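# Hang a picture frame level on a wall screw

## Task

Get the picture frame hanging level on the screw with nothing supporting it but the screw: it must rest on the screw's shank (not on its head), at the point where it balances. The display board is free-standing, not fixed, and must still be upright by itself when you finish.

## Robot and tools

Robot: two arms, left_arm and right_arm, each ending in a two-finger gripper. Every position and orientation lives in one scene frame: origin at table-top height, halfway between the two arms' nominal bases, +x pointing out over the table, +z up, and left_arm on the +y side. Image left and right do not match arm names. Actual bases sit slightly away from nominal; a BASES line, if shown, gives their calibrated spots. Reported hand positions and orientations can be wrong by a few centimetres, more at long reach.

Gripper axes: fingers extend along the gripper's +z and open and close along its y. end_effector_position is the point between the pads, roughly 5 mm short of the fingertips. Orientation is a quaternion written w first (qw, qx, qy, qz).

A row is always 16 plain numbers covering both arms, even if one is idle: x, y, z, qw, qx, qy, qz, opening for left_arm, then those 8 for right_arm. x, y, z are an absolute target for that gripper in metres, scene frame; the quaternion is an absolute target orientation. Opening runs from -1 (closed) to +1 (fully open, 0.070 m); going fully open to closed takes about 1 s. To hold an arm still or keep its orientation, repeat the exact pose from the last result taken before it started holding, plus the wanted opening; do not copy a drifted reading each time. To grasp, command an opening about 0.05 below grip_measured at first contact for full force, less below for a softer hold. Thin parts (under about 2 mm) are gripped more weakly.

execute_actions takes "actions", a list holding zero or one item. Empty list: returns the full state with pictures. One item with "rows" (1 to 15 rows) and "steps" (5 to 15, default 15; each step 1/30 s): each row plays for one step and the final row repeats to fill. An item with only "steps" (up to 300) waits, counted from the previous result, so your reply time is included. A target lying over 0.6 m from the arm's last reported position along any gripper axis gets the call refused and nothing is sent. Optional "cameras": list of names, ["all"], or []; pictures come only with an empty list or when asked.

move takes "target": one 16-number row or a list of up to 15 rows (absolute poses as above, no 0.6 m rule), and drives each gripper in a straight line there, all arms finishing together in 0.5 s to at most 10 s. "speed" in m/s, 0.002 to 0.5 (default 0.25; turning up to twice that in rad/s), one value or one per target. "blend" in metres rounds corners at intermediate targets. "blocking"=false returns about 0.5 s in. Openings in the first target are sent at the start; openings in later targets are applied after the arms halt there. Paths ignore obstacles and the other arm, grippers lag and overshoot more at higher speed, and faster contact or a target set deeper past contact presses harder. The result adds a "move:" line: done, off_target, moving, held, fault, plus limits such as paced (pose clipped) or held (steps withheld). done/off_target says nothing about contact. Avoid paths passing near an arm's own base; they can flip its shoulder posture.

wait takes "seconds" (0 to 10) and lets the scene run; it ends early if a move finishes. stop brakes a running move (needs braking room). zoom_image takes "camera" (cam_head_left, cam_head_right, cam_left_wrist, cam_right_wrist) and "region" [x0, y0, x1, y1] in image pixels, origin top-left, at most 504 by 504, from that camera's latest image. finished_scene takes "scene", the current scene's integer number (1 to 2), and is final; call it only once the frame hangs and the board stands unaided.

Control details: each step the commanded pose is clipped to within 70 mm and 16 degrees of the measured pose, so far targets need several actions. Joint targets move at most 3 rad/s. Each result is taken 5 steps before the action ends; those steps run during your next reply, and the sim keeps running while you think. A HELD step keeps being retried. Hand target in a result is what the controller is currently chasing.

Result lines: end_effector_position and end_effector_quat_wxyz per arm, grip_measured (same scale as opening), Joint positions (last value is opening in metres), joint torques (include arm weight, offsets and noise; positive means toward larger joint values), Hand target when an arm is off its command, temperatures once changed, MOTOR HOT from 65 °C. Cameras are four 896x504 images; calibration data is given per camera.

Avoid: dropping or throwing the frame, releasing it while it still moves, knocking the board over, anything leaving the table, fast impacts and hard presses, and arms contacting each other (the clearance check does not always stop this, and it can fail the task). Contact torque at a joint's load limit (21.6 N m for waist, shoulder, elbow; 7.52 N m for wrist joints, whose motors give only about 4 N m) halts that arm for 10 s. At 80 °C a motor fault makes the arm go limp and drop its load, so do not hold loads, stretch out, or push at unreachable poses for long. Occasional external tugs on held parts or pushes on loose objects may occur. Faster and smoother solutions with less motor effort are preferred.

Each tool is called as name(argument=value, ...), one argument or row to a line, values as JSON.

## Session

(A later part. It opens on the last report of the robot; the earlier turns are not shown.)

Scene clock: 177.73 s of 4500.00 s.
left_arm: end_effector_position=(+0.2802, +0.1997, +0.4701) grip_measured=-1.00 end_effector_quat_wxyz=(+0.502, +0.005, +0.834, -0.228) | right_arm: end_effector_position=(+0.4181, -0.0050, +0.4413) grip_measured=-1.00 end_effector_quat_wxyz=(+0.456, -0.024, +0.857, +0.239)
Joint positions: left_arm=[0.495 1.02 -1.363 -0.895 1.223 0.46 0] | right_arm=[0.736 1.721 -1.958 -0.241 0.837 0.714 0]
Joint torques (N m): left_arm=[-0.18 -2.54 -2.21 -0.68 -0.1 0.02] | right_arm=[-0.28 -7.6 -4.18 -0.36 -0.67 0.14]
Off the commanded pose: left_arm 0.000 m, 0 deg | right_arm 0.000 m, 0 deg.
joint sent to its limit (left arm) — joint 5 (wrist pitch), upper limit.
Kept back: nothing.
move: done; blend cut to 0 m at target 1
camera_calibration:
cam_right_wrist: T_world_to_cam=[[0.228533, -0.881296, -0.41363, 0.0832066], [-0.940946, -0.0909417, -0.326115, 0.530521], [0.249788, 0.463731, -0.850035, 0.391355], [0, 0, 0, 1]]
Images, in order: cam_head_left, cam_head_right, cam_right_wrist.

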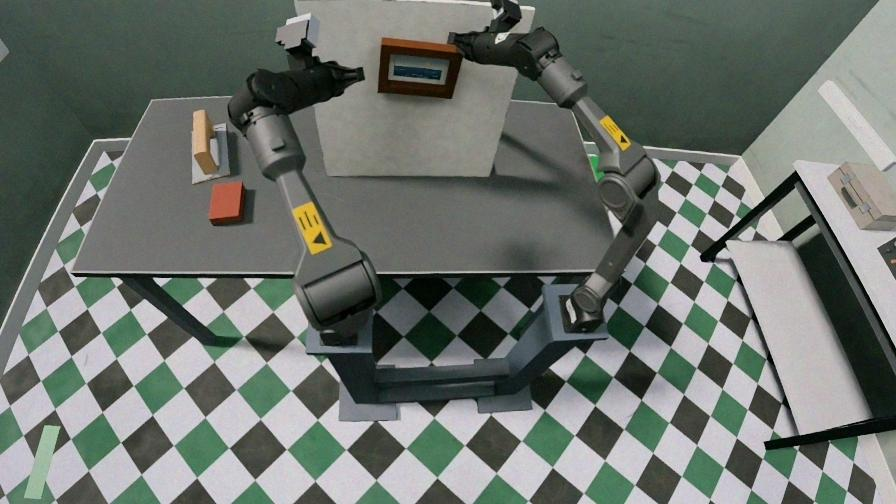

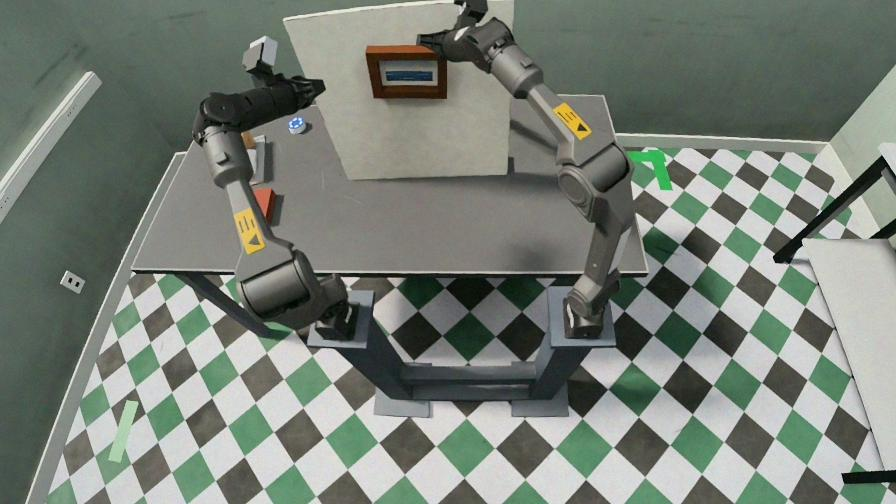

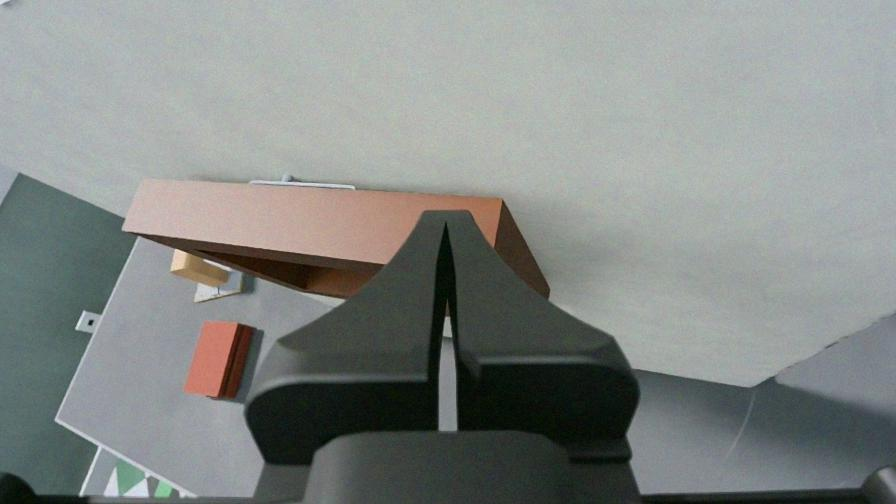

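move(
  target=[
    [0.28,0.20,0.47,0.502,0.005,0.834,-0.228,-1,0.418,-0.005,0.462,0.456,-0.024,0.857,0.239,-1],
  ],
  speed=0.015,
  cameras=["cam_head_left","cam_head_right","cam_right_wrist"],
)

zoom_image(
  camera="cam_head_left",
  region=[350, 10, 490, 120],
)

zoom_image(
  camera="cam_head_right",
  region=[340, 10, 480, 120],
)

zoom_image(
  camera="cam_right_wrist",
  region=[100, 140, 580, 280],
)

Scene clock: 179.63 s of 4500.00 s.
left_arm: end_effector_position=(+0.2800, +0.1999, +0.4702) grip_measured=-1.00 end_effector_quat_wxyz=(+0.503, +0.005, +0.834, -0.228) | right_arm: end_effector_position=(+0.4181, -0.0052, +0.4622) grip_measured=-1.00 end_effector_quat_wxyz=(+0.456, -0.024, +0.857, +0.239)
Joint positions: left_arm=[0.497 1.019 -1.362 -0.896 1.223 0.461 0] | right_arm=[0.736 1.766 -2.113 -0.221 0.943 0.682 0]
Joint torques (N m): left_arm=[0.48 -2.78 -2.03 -0.81 -0.01 0.05] | right_arm=[0.1 -6.41 -3.88 -0.23 -0.73 -0.09]
Off the commanded pose: left_arm 0.000 m, 0 deg | right_arm 0.000 m, 0 deg.
joint sent to its limit (left arm) — joint 5 (wrist pitch), upper limit.
Kept back: nothing.
move: done
camera_calibration:
cam_right_wrist: T_world_to_cam=[[0.22822, -0.881317, -0.413759, 0.0919121], [-0.94079, -0.0902099, -0.326768, 0.537618], [0.250661, 0.463835, -0.849721, 0.4087], [0, 0, 0, 1]]
Images, in order: cam_head_left, cam_head_right, cam_right_wrist.

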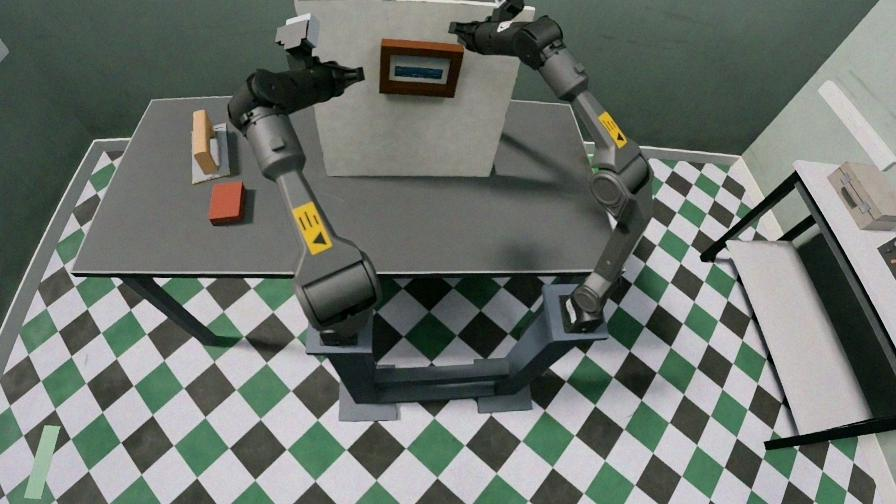

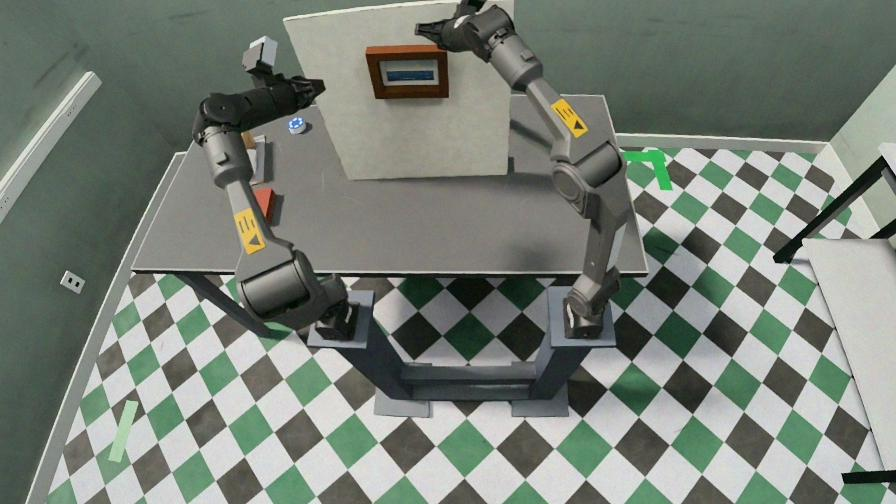

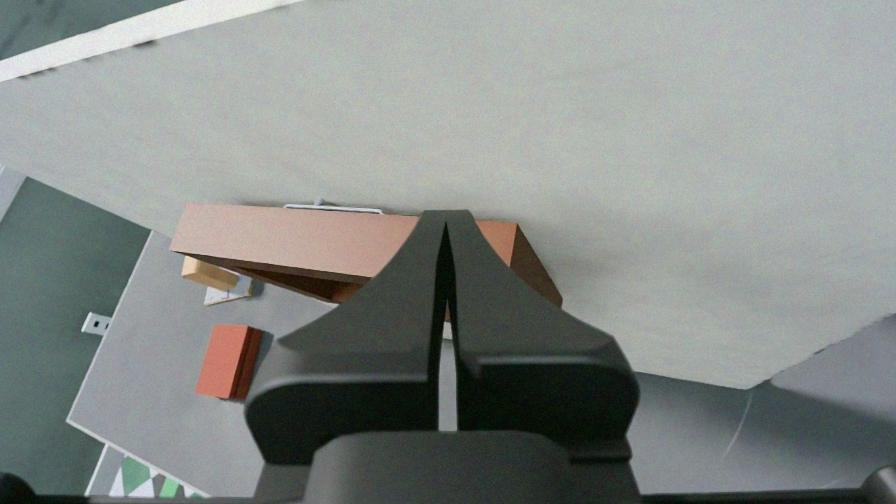

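Scaled by 3.600 from the camera's 896x504 image, which has a finer 1280x720 frame.

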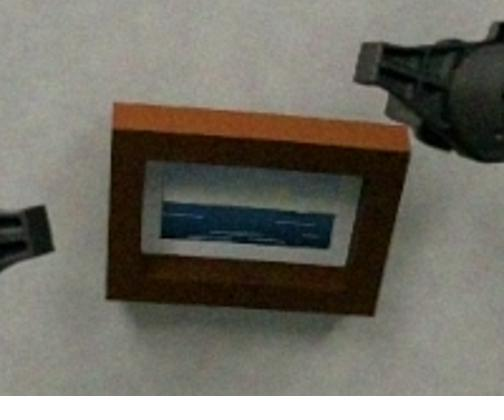

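Scaled by 3.600 from the camera's 896x504 image, which has a finer 1280x720 frame.

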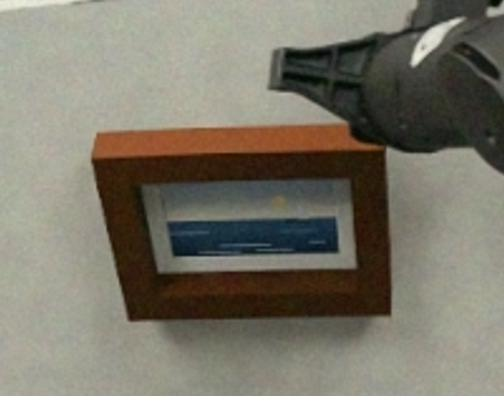

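Scaled by 1.050 from the camera's 896x504 image, which has a finer 1280x720 frame.

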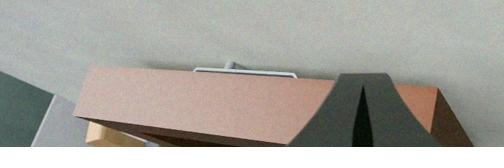

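zoom_image(
  camera="cam_right_wrist",
  region=[270, 185, 400, 235],
)

Scaled by 3.877 from the camera's 896x504 image, which has a finer 1280x720 frame.

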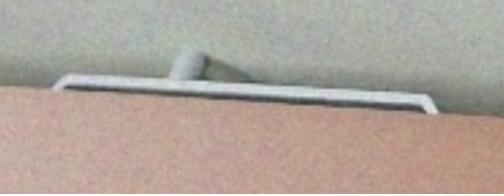

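move(
  target=[
    [0.36,0.19,0.53,0.456,0.024,0.857,-0.239,-1,0.418,-0.005,0.475,0.456,-0.024,0.857,0.239,-1],
    [0.43,0.135,0.485,0.456,0.024,0.857,-0.239,-1,0.418,-0.005,0.475,0.456,-0.024,0.857,0.239,-1],
    [0.435,0.128,0.464,0.456,0.024,0.857,-0.239,-1,0.418,-0.005,0.475,0.456,-0.024,0.857,0.239,-1],
    [0.435,0.128,0.447,0.456,0.024,0.857,-0.239,-1,0.418,-0.005,0.475,0.456,-0.024,0.857,0.239,-1],
  ],
  speed=[0.25,0.2,0.1,0.015],
  blend=[0.03,0.01,0.002,0],
  cameras=["cam_head_left","cam_head_right","cam_right_wrist"],
)

zoom_image(
  camera="cam_head_left",
  region=[350, 10, 490, 120],
)

zoom_image(
  camera="cam_head_right",
  region=[340, 10, 480, 120],
)

zoom_image(
  camera="cam_right_wrist",
  region=[180, 170, 580, 320],
)

Scene clock: 185.33 s of 4500.00 s.
left_arm: end_effector_position=(+0.4350, +0.1282, +0.4470) grip_measured=-1.00 end_effector_quat_wxyz=(+0.456, +0.024, +0.857, -0.239) | right_arm: end_effector_position=(+0.4179, -0.0053, +0.4756) grip_measured=-1.00 end_effector_quat_wxyz=(+0.456, -0.023, +0.857, +0.239)
Joint positions: left_arm=[-0.043 1.535 -1.752 -0.521 0.91 0.114 0] | right_arm=[0.736 1.805 -2.232 -0.21 1.02 0.662 0]
Joint torques (N m): left_arm=[-0.25 -6.54 -3.05 -0.5 -0.92 -0.05] | right_arm=[0.71 -6.31 -3.37 -0.19 -0.83 -0.07]
Off the commanded pose: left_arm 0.000 m, 0 deg | right_arm 0.001 m, 0 deg.
Kept back: nothing.
move: done
camera_calibration:
cam_right_wrist: T_world_to_cam=[[0.228333, -0.880994, -0.414384, 0.0976154], [-0.940626, -0.0898186, -0.327344, 0.542028], [0.251169, 0.464524, -0.849195, 0.419693], [0, 0, 0, 1]]
Images, in order: cam_head_left, cam_head_right, cam_right_wrist.

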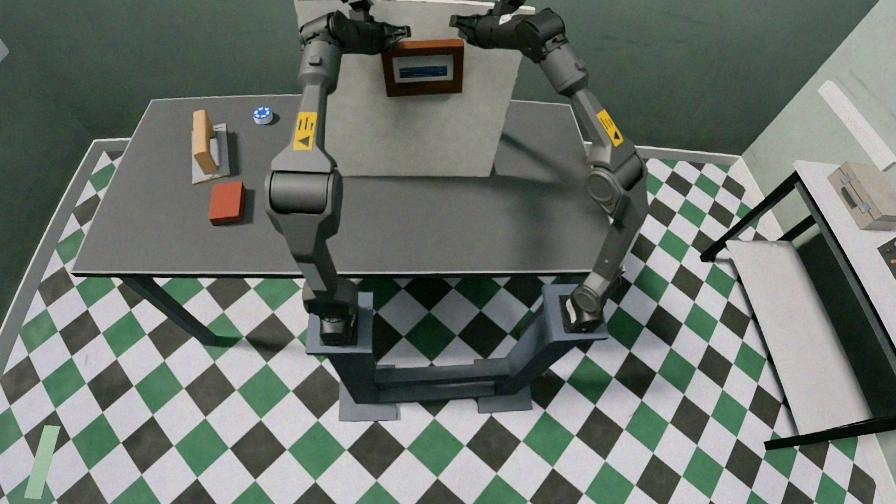

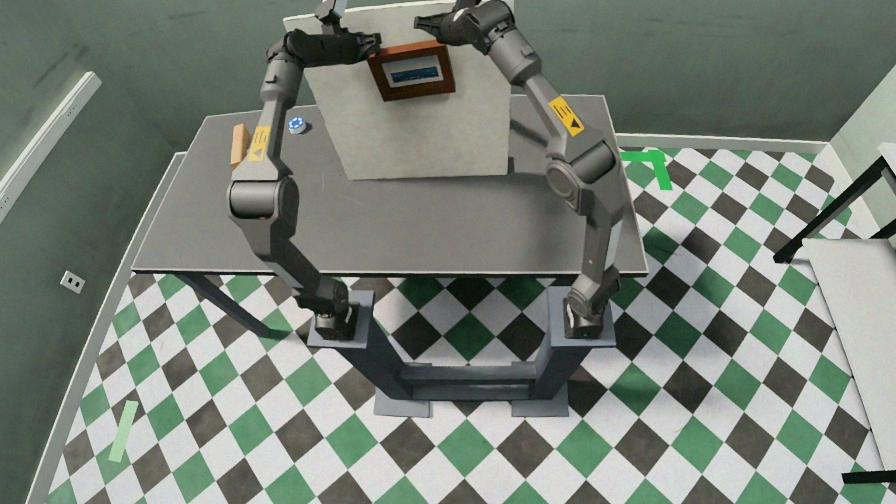

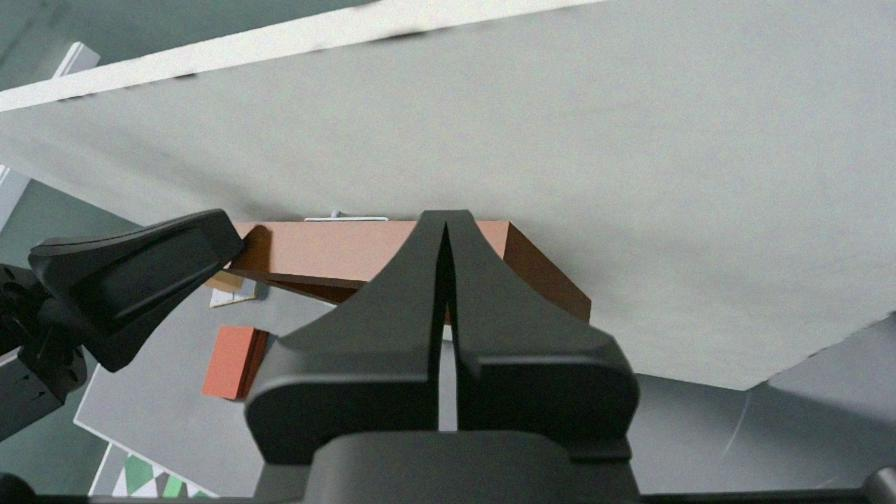

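Scaled by 3.600 from the camera's 896x504 image, which has a finer 1280x720 frame.

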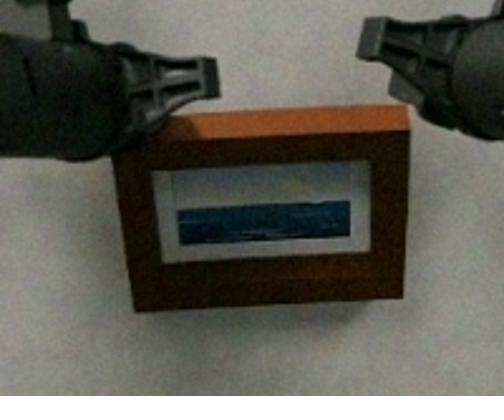

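Scaled by 3.600 from the camera's 896x504 image, which has a finer 1280x720 frame.

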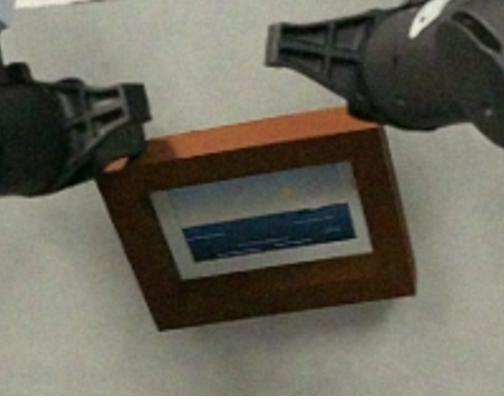

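Scaled by 1.260 from the camera's 896x504 image, which has a finer 1280x720 frame.

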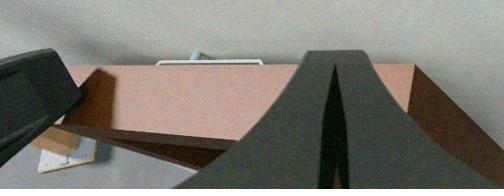

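move(
  target=[
    [0.435,0.128,0.465,0.456,0.024,0.857,-0.239,-1,0.418,-0.005,0.475,0.456,-0.024,0.857,0.239,-1],
  ],
  speed=0.015,
  cameras=["cam_head_left","cam_head_right","cam_right_wrist"],
)

zoom_image(
  camera="cam_head_left",
  region=[350, 10, 490, 120],
)

zoom_image(
  camera="cam_head_right",
  region=[340, 10, 480, 120],
)

zoom_image(
  camera="cam_right_wrist",
  region=[180, 170, 580, 320],
)

Scene clock: 187.03 s of 4500.00 s.
left_arm: end_effector_position=(+0.4349, +0.1282, +0.4654) grip_measured=-1.00 end_effector_quat_wxyz=(+0.456, +0.024, +0.857, -0.239) | right_arm: end_effector_position=(+0.4179, -0.0053, +0.4756) grip_measured=-1.00 end_effector_quat_wxyz=(+0.456, -0.023, +0.857, +0.239)
Joint positions: left_arm=[-0.043 1.566 -1.867 -0.492 0.984 0.064 0] | right_arm=[0.736 1.805 -2.232 -0.21 1.02 0.662 0]
Joint torques (N m): left_arm=[-0.02 -5.28 -2.75 -0.23 -1.06 -0.09] | right_arm=[0.67 -6.3 -3.37 -0.2 -0.83 -0.01]
Off the commanded pose: left_arm 0.000 m, 0 deg | right_arm 0.001 m, 0 deg.
Kept back: nothing.
move: done
camera_calibration:
cam_right_wrist: T_world_to_cam=[[0.228333, -0.880994, -0.414384, 0.0976154], [-0.940626, -0.0898186, -0.327344, 0.542028], [0.251169, 0.464524, -0.849195, 0.419693], [0, 0, 0, 1]]
Images, in order: cam_head_left, cam_head_right, cam_right_wrist.

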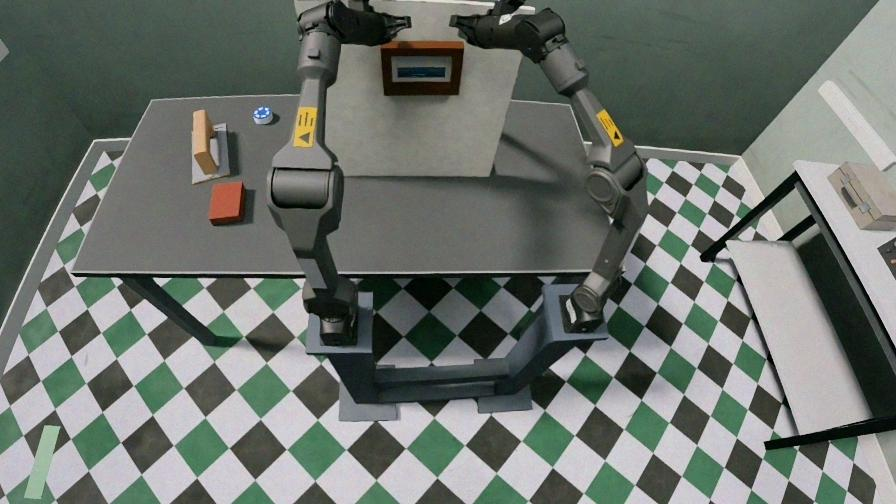

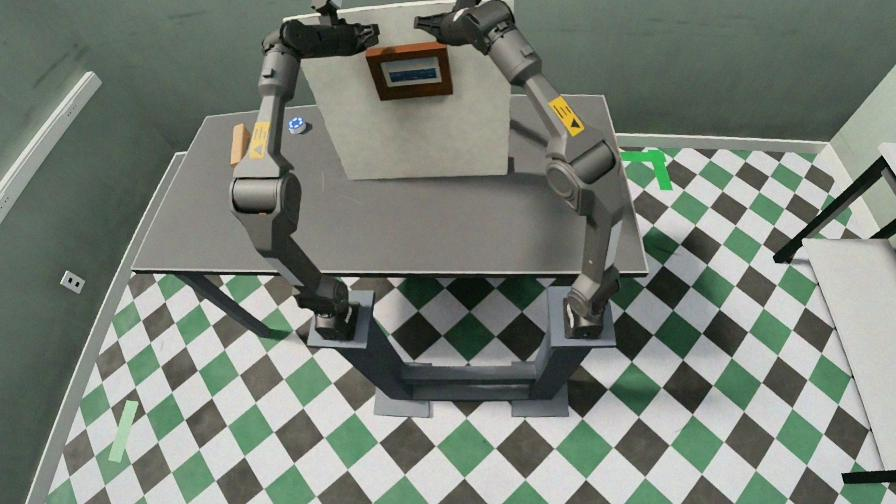

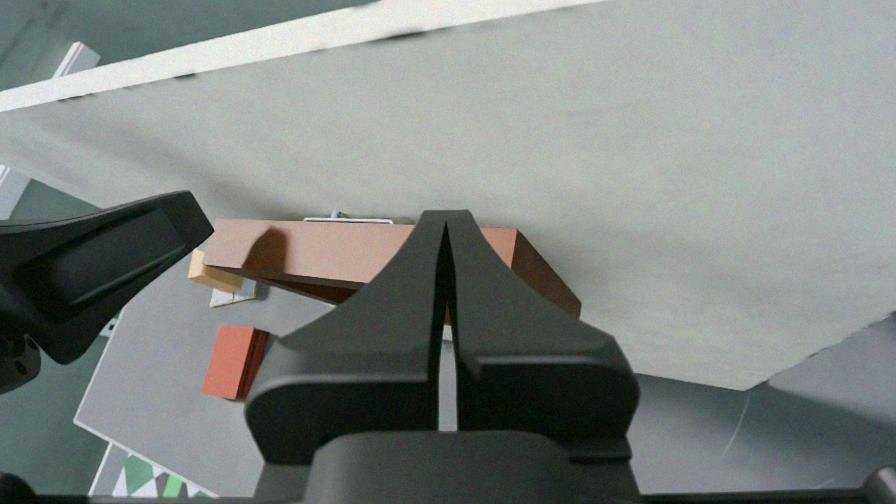

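Scaled by 3.600 from the camera's 896x504 image, which has a finer 1280x720 frame.

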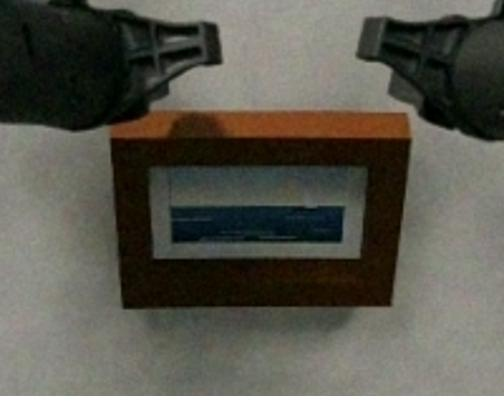

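Scaled by 3.600 from the camera's 896x504 image, which has a finer 1280x720 frame.

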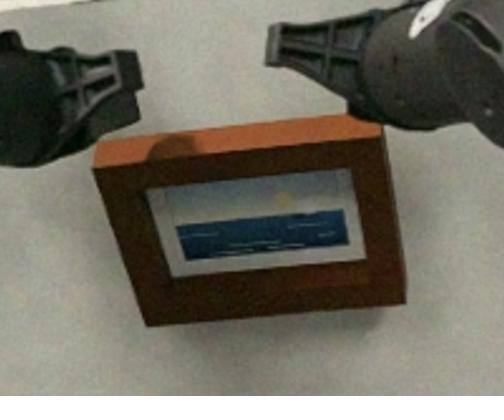

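Scaled by 1.260 from the camera's 896x504 image, which has a finer 1280x720 frame.

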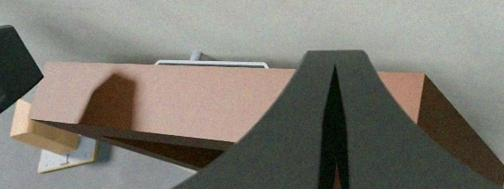

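move(
  target=[
    [0.42,0.15,0.49,0.456,0.024,0.857,-0.239,-1,0.418,-0.005,0.459,0.456,-0.024,0.857,0.239,-1],
    [0.32,0.20,0.50,0.456,0.024,0.857,-0.239,-1,0.418,-0.005,0.4505,0.456,-0.024,0.857,0.239,-1],
  ],
  speed=[0.08,0.12],
  blend=[0.003,0],
  cameras=["cam_head_left","cam_head_right","cam_right_wrist"],
)

zoom_image(
  camera="cam_head_left",
  region=[350, 10, 490, 120],
)

zoom_image(
  camera="cam_head_right",
  region=[340, 10, 480, 120],
)

zoom_image(
  camera="cam_right_wrist",
  region=[180, 170, 580, 320],
)

Scene clock: 189.23 s of 4500.00 s.
left_arm: end_effector_position=(+0.3195, +0.1998, +0.5002) grip_measured=-1.00 end_effector_quat_wxyz=(+0.488, +0.008, +0.843, -0.225) | right_arm: end_effector_position=(+0.4181, -0.0051, +0.4502) grip_measured=-1.00 end_effector_quat_wxyz=(+0.456, -0.024, +0.857, +0.239)
Joint positions: left_arm=[0.356 1.211 -1.647 -0.756 1.223 0.293 0] | right_arm=[0.736 1.739 -2.022 -0.232 0.882 0.7 0]
Joint torques (N m): left_arm=[-0.56 -2.03 -2.87 -0.39 -0.66 -0.12] | right_arm=[0.57 -7.8 -3.99 -0.4 -0.73 0.17]
Hand target: left_arm +0.3202, +0.1997, +0.4997; +0.487, +0.008, +0.844, -0.225 | right_arm +0.4180, -0.0050, +0.4505; +0.456, -0.024, +0.857, +0.239
Off the commanded pose: left_arm 0.001 m, 5 deg | right_arm 0.000 m, 0 deg.
joint sent to its limit (left arm) — joint 5 (wrist pitch), upper limit.
Kept back: nothing.
move: off_target (left_arm)
camera_calibration:
cam_right_wrist: T_world_to_cam=[[0.228105, -0.881556, -0.413313, 0.0868582], [-0.941038, -0.0906911, -0.325918, 0.533435], [0.249831, 0.463287, -0.850264, 0.399059], [0, 0, 0, 1]]
Images, in order: cam_head_left, cam_head_right, cam_right_wrist.

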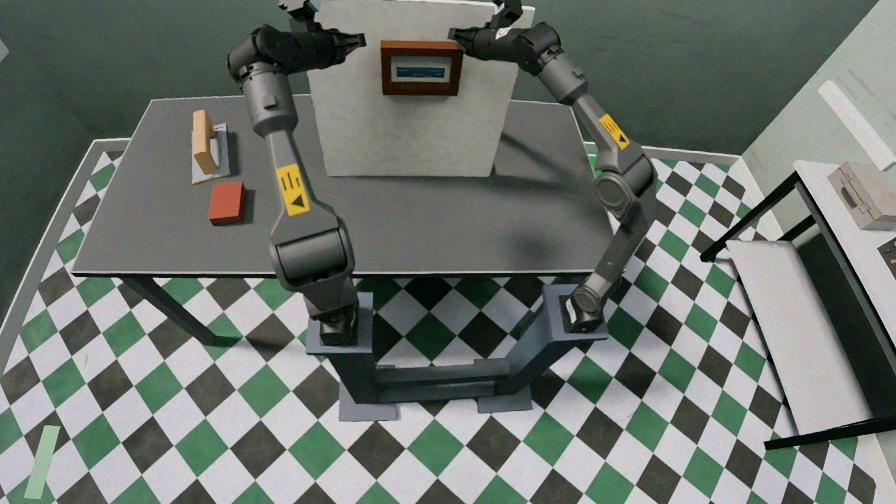

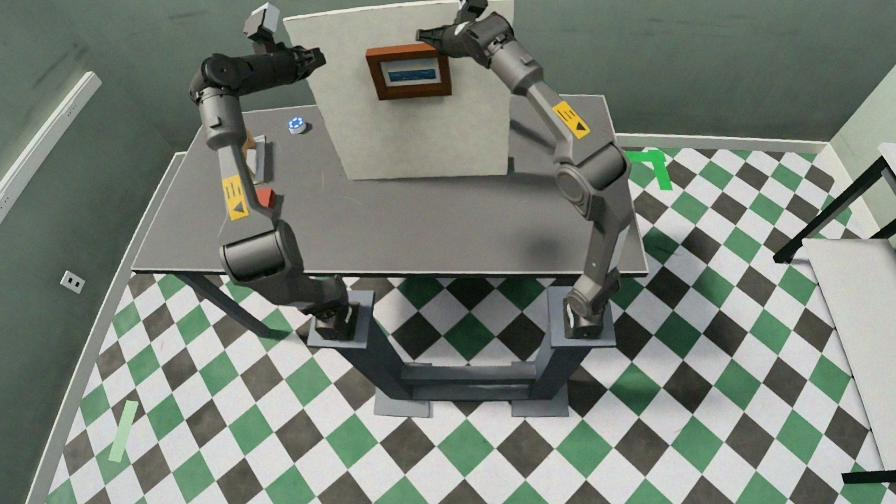

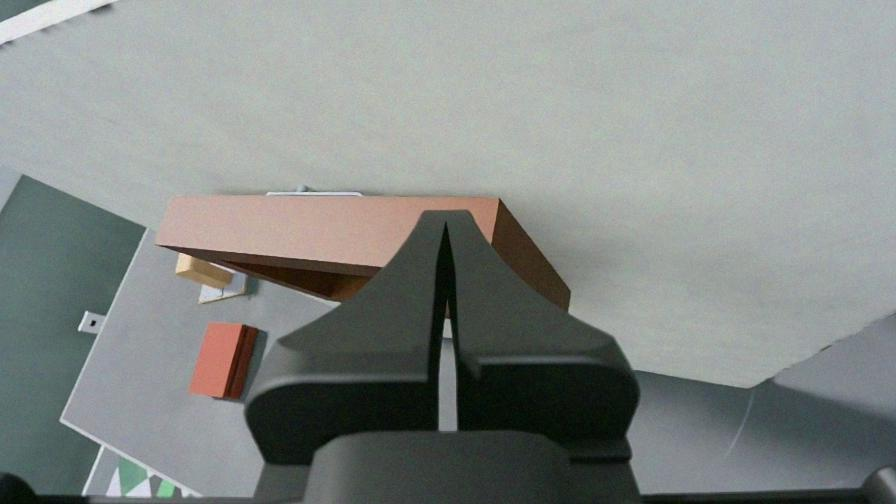

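Scaled by 3.600 from the camera's 896x504 image, which has a finer 1280x720 frame.

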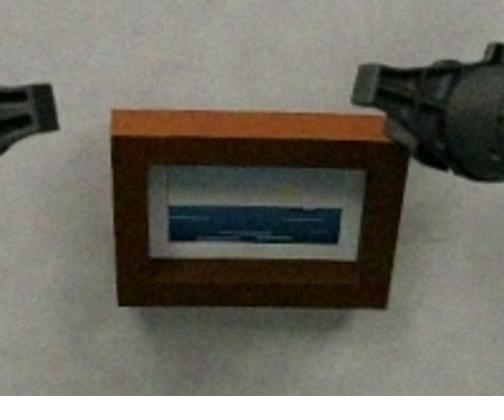

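Scaled by 3.600 from the camera's 896x504 image, which has a finer 1280x720 frame.

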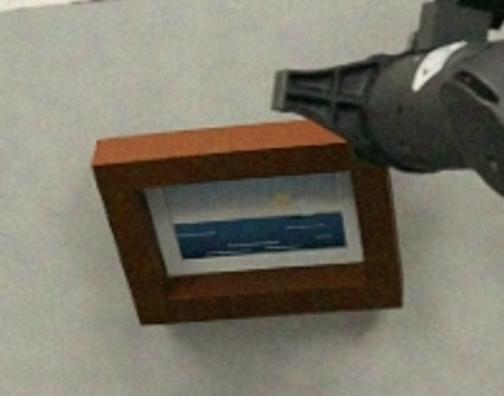

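Scaled by 1.260 from the camera's 896x504 image, which has a finer 1280x720 frame.

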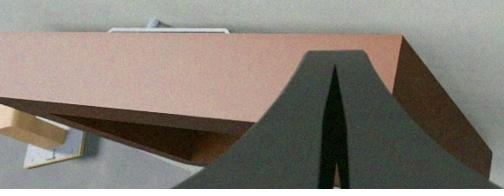

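move(
  target=[
    [0.32,0.20,0.50,0.488,0.008,0.843,-0.225,-1,0.418,-0.005,0.4499,0.456,-0.024,0.857,0.239,-1],
    [0.32,0.20,0.50,0.488,0.008,0.843,-0.225,-1,0.418,-0.005,0.462,0.456,-0.024,0.857,0.239,-1],
  ],
  speed=[0.01,0.015],
  cameras=["cam_head_left","cam_head_right","cam_right_wrist"],
)

zoom_image(
  camera="cam_head_left",
  region=[350, 10, 490, 120],
)

zoom_image(
  camera="cam_head_right",
  region=[340, 10, 480, 120],
)

Scene clock: 190.80 s of 4500.00 s.
left_arm: end_effector_position=(+0.3200, +0.1998, +0.5001) grip_measured=-1.00 end_effector_quat_wxyz=(+0.488, +0.008, +0.843, -0.225) | right_arm: end_effector_position=(+0.4181, -0.0052, +0.4622) grip_measured=-1.00 end_effector_quat_wxyz=(+0.456, -0.024, +0.857, +0.239)
Joint positions: left_arm=[0.356 1.213 -1.648 -0.757 1.223 0.294 0] | right_arm=[0.736 1.766 -2.113 -0.221 0.943 0.682 0]
Joint torques (N m): left_arm=[0.43 -3.81 -1.82 -0.68 -0.42 0.04] | right_arm=[0.48 -6.42 -3.91 -0.23 -0.72 -0.08]
Off the commanded pose: left_arm 0.000 m, 0 deg | right_arm 0.000 m, 0 deg.
joint sent to its limit (left arm) — joint 5 (wrist pitch), upper limit.
Kept back: nothing.
move: done
camera_calibration:
cam_right_wrist: T_world_to_cam=[[0.228413, -0.881556, -0.413143, 0.0914922], [-0.940652, -0.0904281, -0.327102, 0.537743], [0.250999, 0.463338, -0.849892, 0.408692], [0, 0, 0, 1]]
Images, in order: cam_head_left, cam_head_right, cam_right_wrist.

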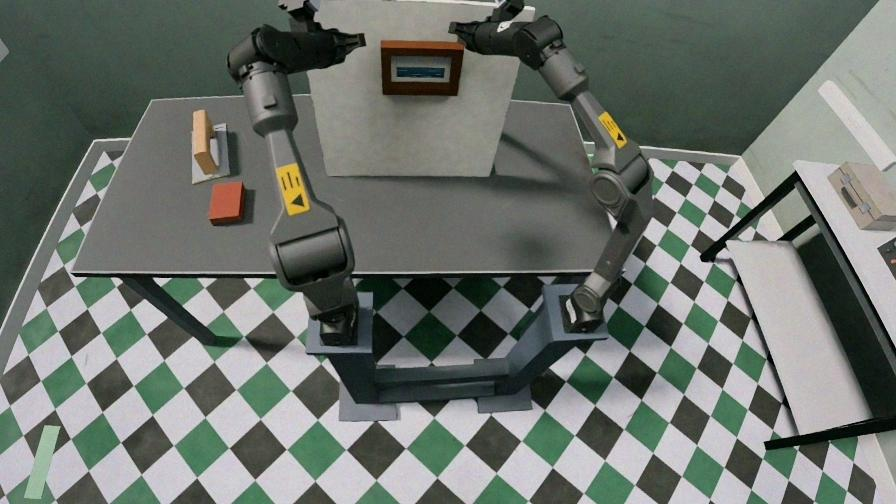

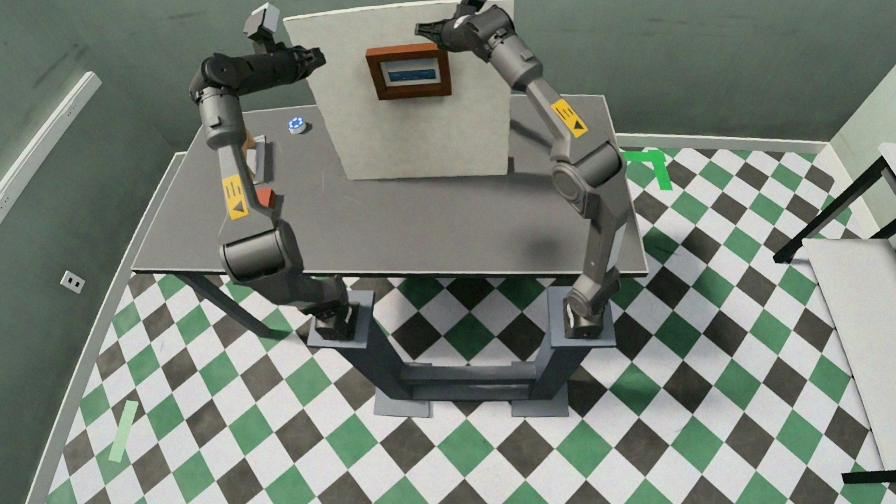

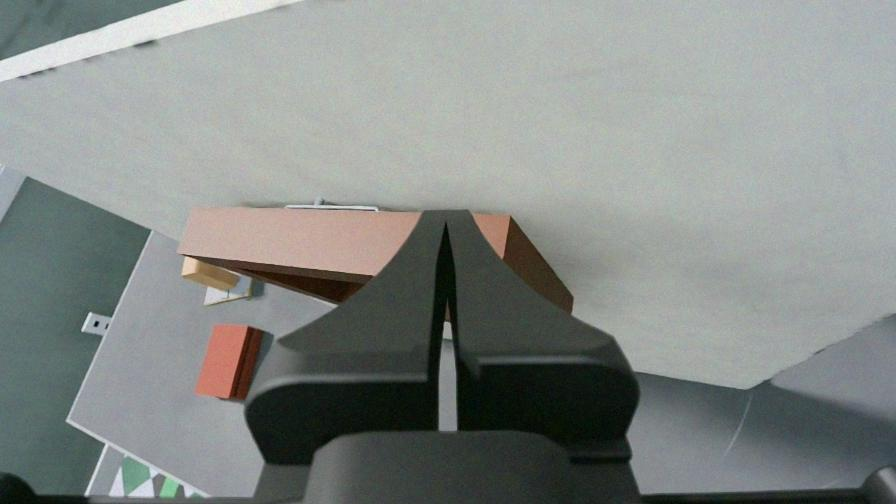

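Scaled by 3.600 from the camera's 896x504 image, which has a finer 1280x720 frame.

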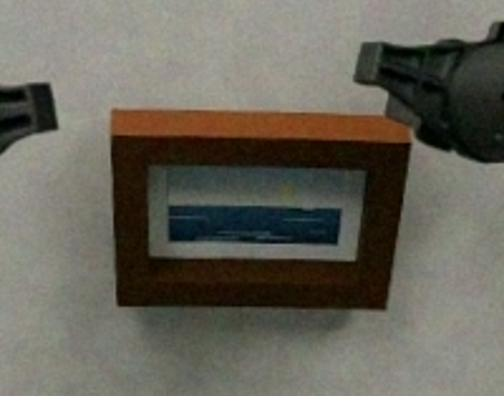

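Scaled by 3.600 from the camera's 896x504 image, which has a finer 1280x720 frame.

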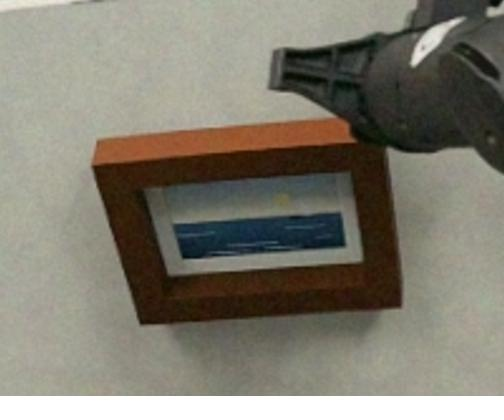

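move(
  target=[
    [0.32,0.20,0.50,0.488,0.008,0.843,-0.225,-1,0.40,-0.03,0.485,0.456,-0.024,0.857,0.239,-1],
    [0.32,0.20,0.50,0.488,0.008,0.843,-0.225,-1,0.30,-0.13,0.50,0.60,-0.08,0.78,0.14,-1],
    [0.32,0.20,0.50,0.488,0.008,0.843,-0.225,-1,0.27,-0.03,0.46,0.737,-0.130,0.662,0.044,-1],
  ],
  speed=[0.08,0.25,0.25],
  blend=[0.01,0.05,0],
)

zoom_image(
  camera="cam_right_wrist",
  region=[200, 90, 500, 310],
)

zoom_image(
  camera="cam_head_left",
  region=[350, 10, 490, 120],
)

zoom_image(
  camera="cam_head_right",
  region=[340, 10, 480, 120],
)

Scene clock: 193.70 s of 4500.00 s.
left_arm: end_effector_position=(+0.3200, +0.1998, +0.5001) grip_measured=-1.00 end_effector_quat_wxyz=(+0.488, +0.008, +0.843, -0.225) | right_arm: end_effector_position=(+0.2699, -0.0298, +0.4597) grip_measured=-1.00 end_effector_quat_wxyz=(+0.737, -0.130, +0.662, +0.044)
Joint positions: left_arm=[0.356 1.213 -1.648 -0.757 1.223 0.294 0] | right_arm=[1.396 1.337 -1.101 -1.74 1.141 1.643 0]
Joint torques (N m): left_arm=[0.35 -3.93 -1.87 -0.66 -0.14 0.07] | right_arm=[-0.47 -4.75 -4.33 -0.99 0.01 -0.12]
Off the commanded pose: left_arm 0.000 m, 0 deg | right_arm 0.000 m, 0 deg.
joint sent to its limit (left arm) — joint 5 (wrist pitch), upper limit.
joint sent to its limit (right arm) — joint 4 (forearm roll), lower limit.
Kept back: nothing.
move: done
camera_calibration:
cam_left_wrist: T_world_to_cam=[[-0.220128, -0.909664, 0.352214, 0.0796345], [-0.893361, 0.0430011, -0.447276, 0.501527], [0.391726, -0.413113, -0.822125, 0.490031], [0, 0, 0, 1]]
cam_right_wrist: T_world_to_cam=[[0.231699, -0.968173, 0.094639, -0.134208], [-0.502318, -0.202388, -0.840664, 0.509712], [0.833062, 0.147243, -0.533224, 0.142991], [0, 0, 0, 1]]

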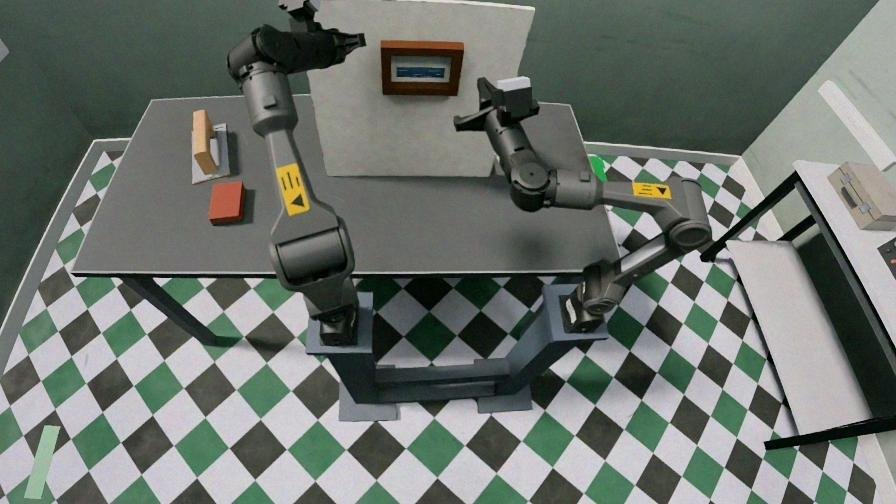

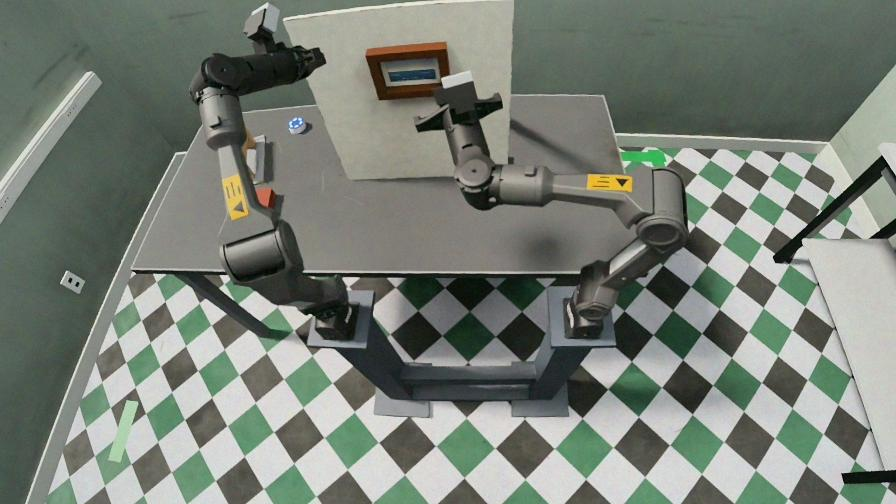

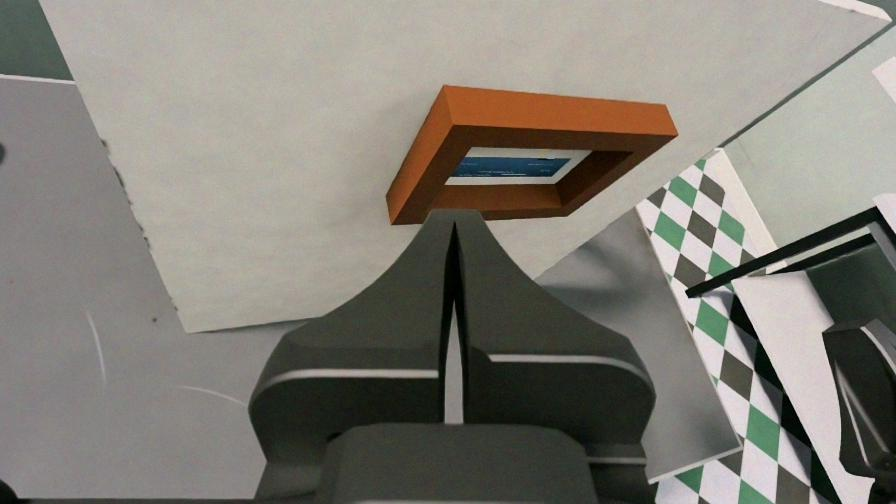

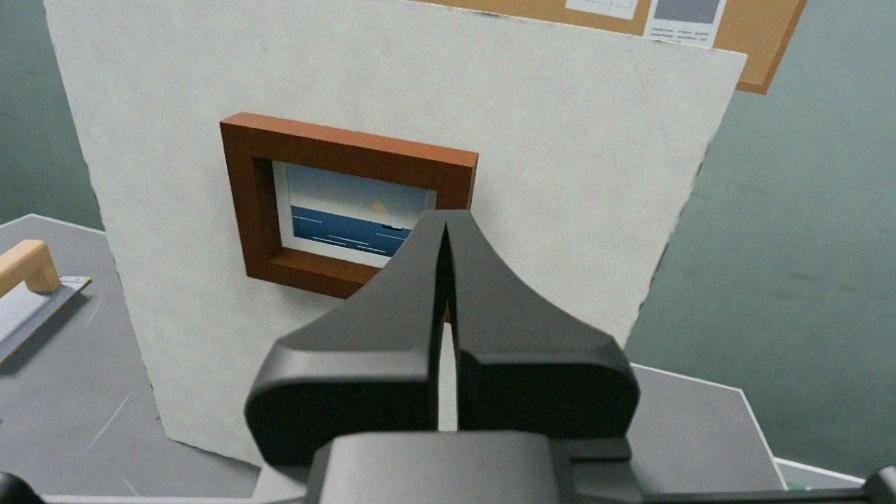

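Scaled by 1.680 from the camera's 896x504 image, which has a finer 1280x720 frame.

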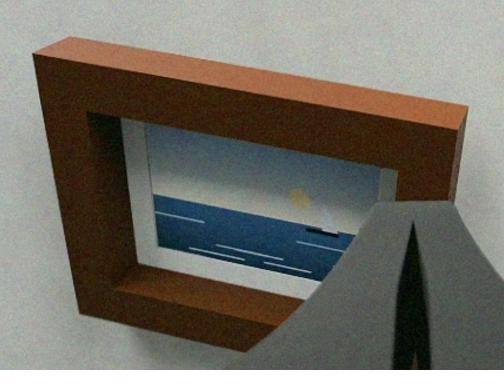

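Scaled by 3.600 from the camera's 896x504 image, which has a finer 1280x720 frame.

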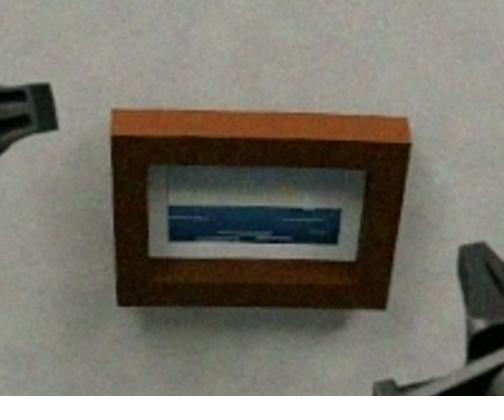

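Scaled by 3.600 from the camera's 896x504 image, which has a finer 1280x720 frame.

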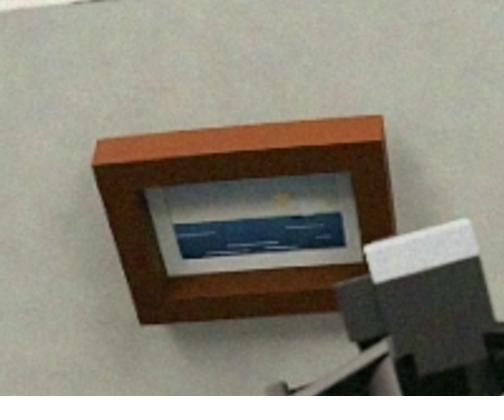

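zoom_image(
  camera="cam_head_left",
  region=[380, 0, 560, 60],
)

zoom_image(
  camera="cam_head_right",
  region=[270, 0, 450, 60],
)

zoom_image(
  camera="cam_right_wrist",
  region=[400, 0, 760, 200],
)

zoom_image(
  camera="cam_left_wrist",
  region=[360, 60, 700, 240],
)

Scaled by 2.800 from the camera's 896x504 image, which has a finer 1280x720 frame.

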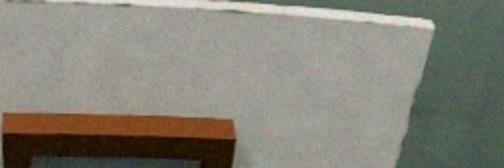

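Scaled by 2.800 from the camera's 896x504 image, which has a finer 1280x720 frame.

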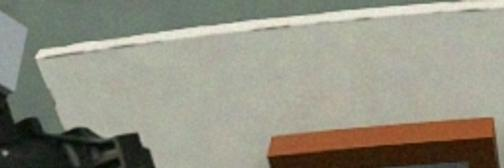

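Scaled by 1.400 from the camera's 896x504 image, which has a finer 1280x720 frame.

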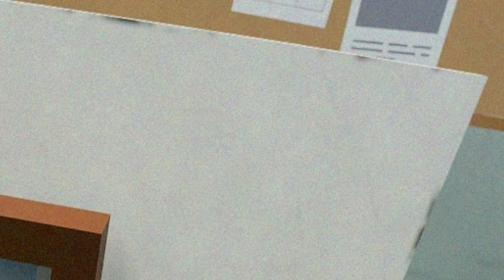

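Scaled by 1.482 from the camera's 896x504 image, which has a finer 1280x720 frame.

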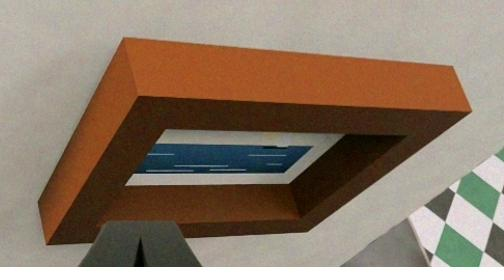

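zoom_image(
  camera="cam_head_left",
  region=[310, 140, 510, 200],
)

zoom_image(
  camera="cam_head_right",
  region=[330, 140, 530, 200],
)

zoom_image(
  camera="cam_head_left",
  region=[370, 30, 480, 110],
)

zoom_image(
  camera="cam_head_right",
  region=[355, 30, 465, 110],
)

Scaled by 2.520 from the camera's 896x504 image, which has a finer 1280x720 frame.

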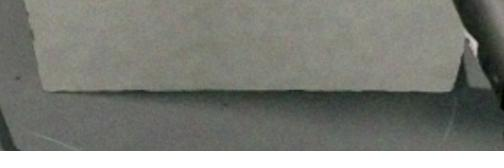

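Scaled by 2.520 from the camera's 896x504 image, which has a finer 1280x720 frame.

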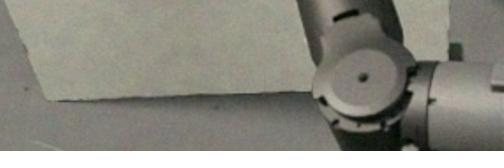

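Scaled by 4.582 from the camera's 896x504 image, which has a finer 1280x720 frame.

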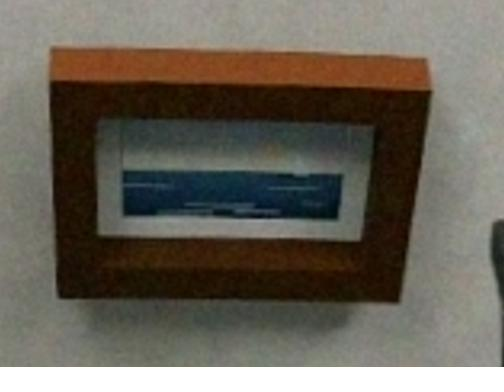

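Scaled by 4.582 from the camera's 896x504 image, which has a finer 1280x720 frame.

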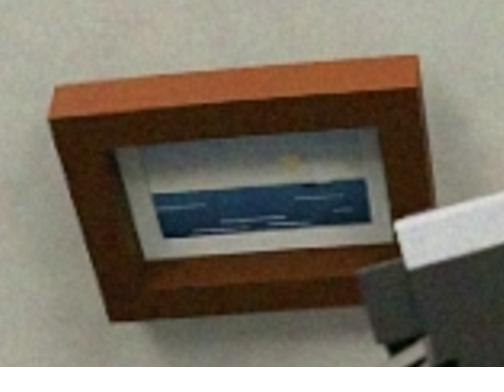

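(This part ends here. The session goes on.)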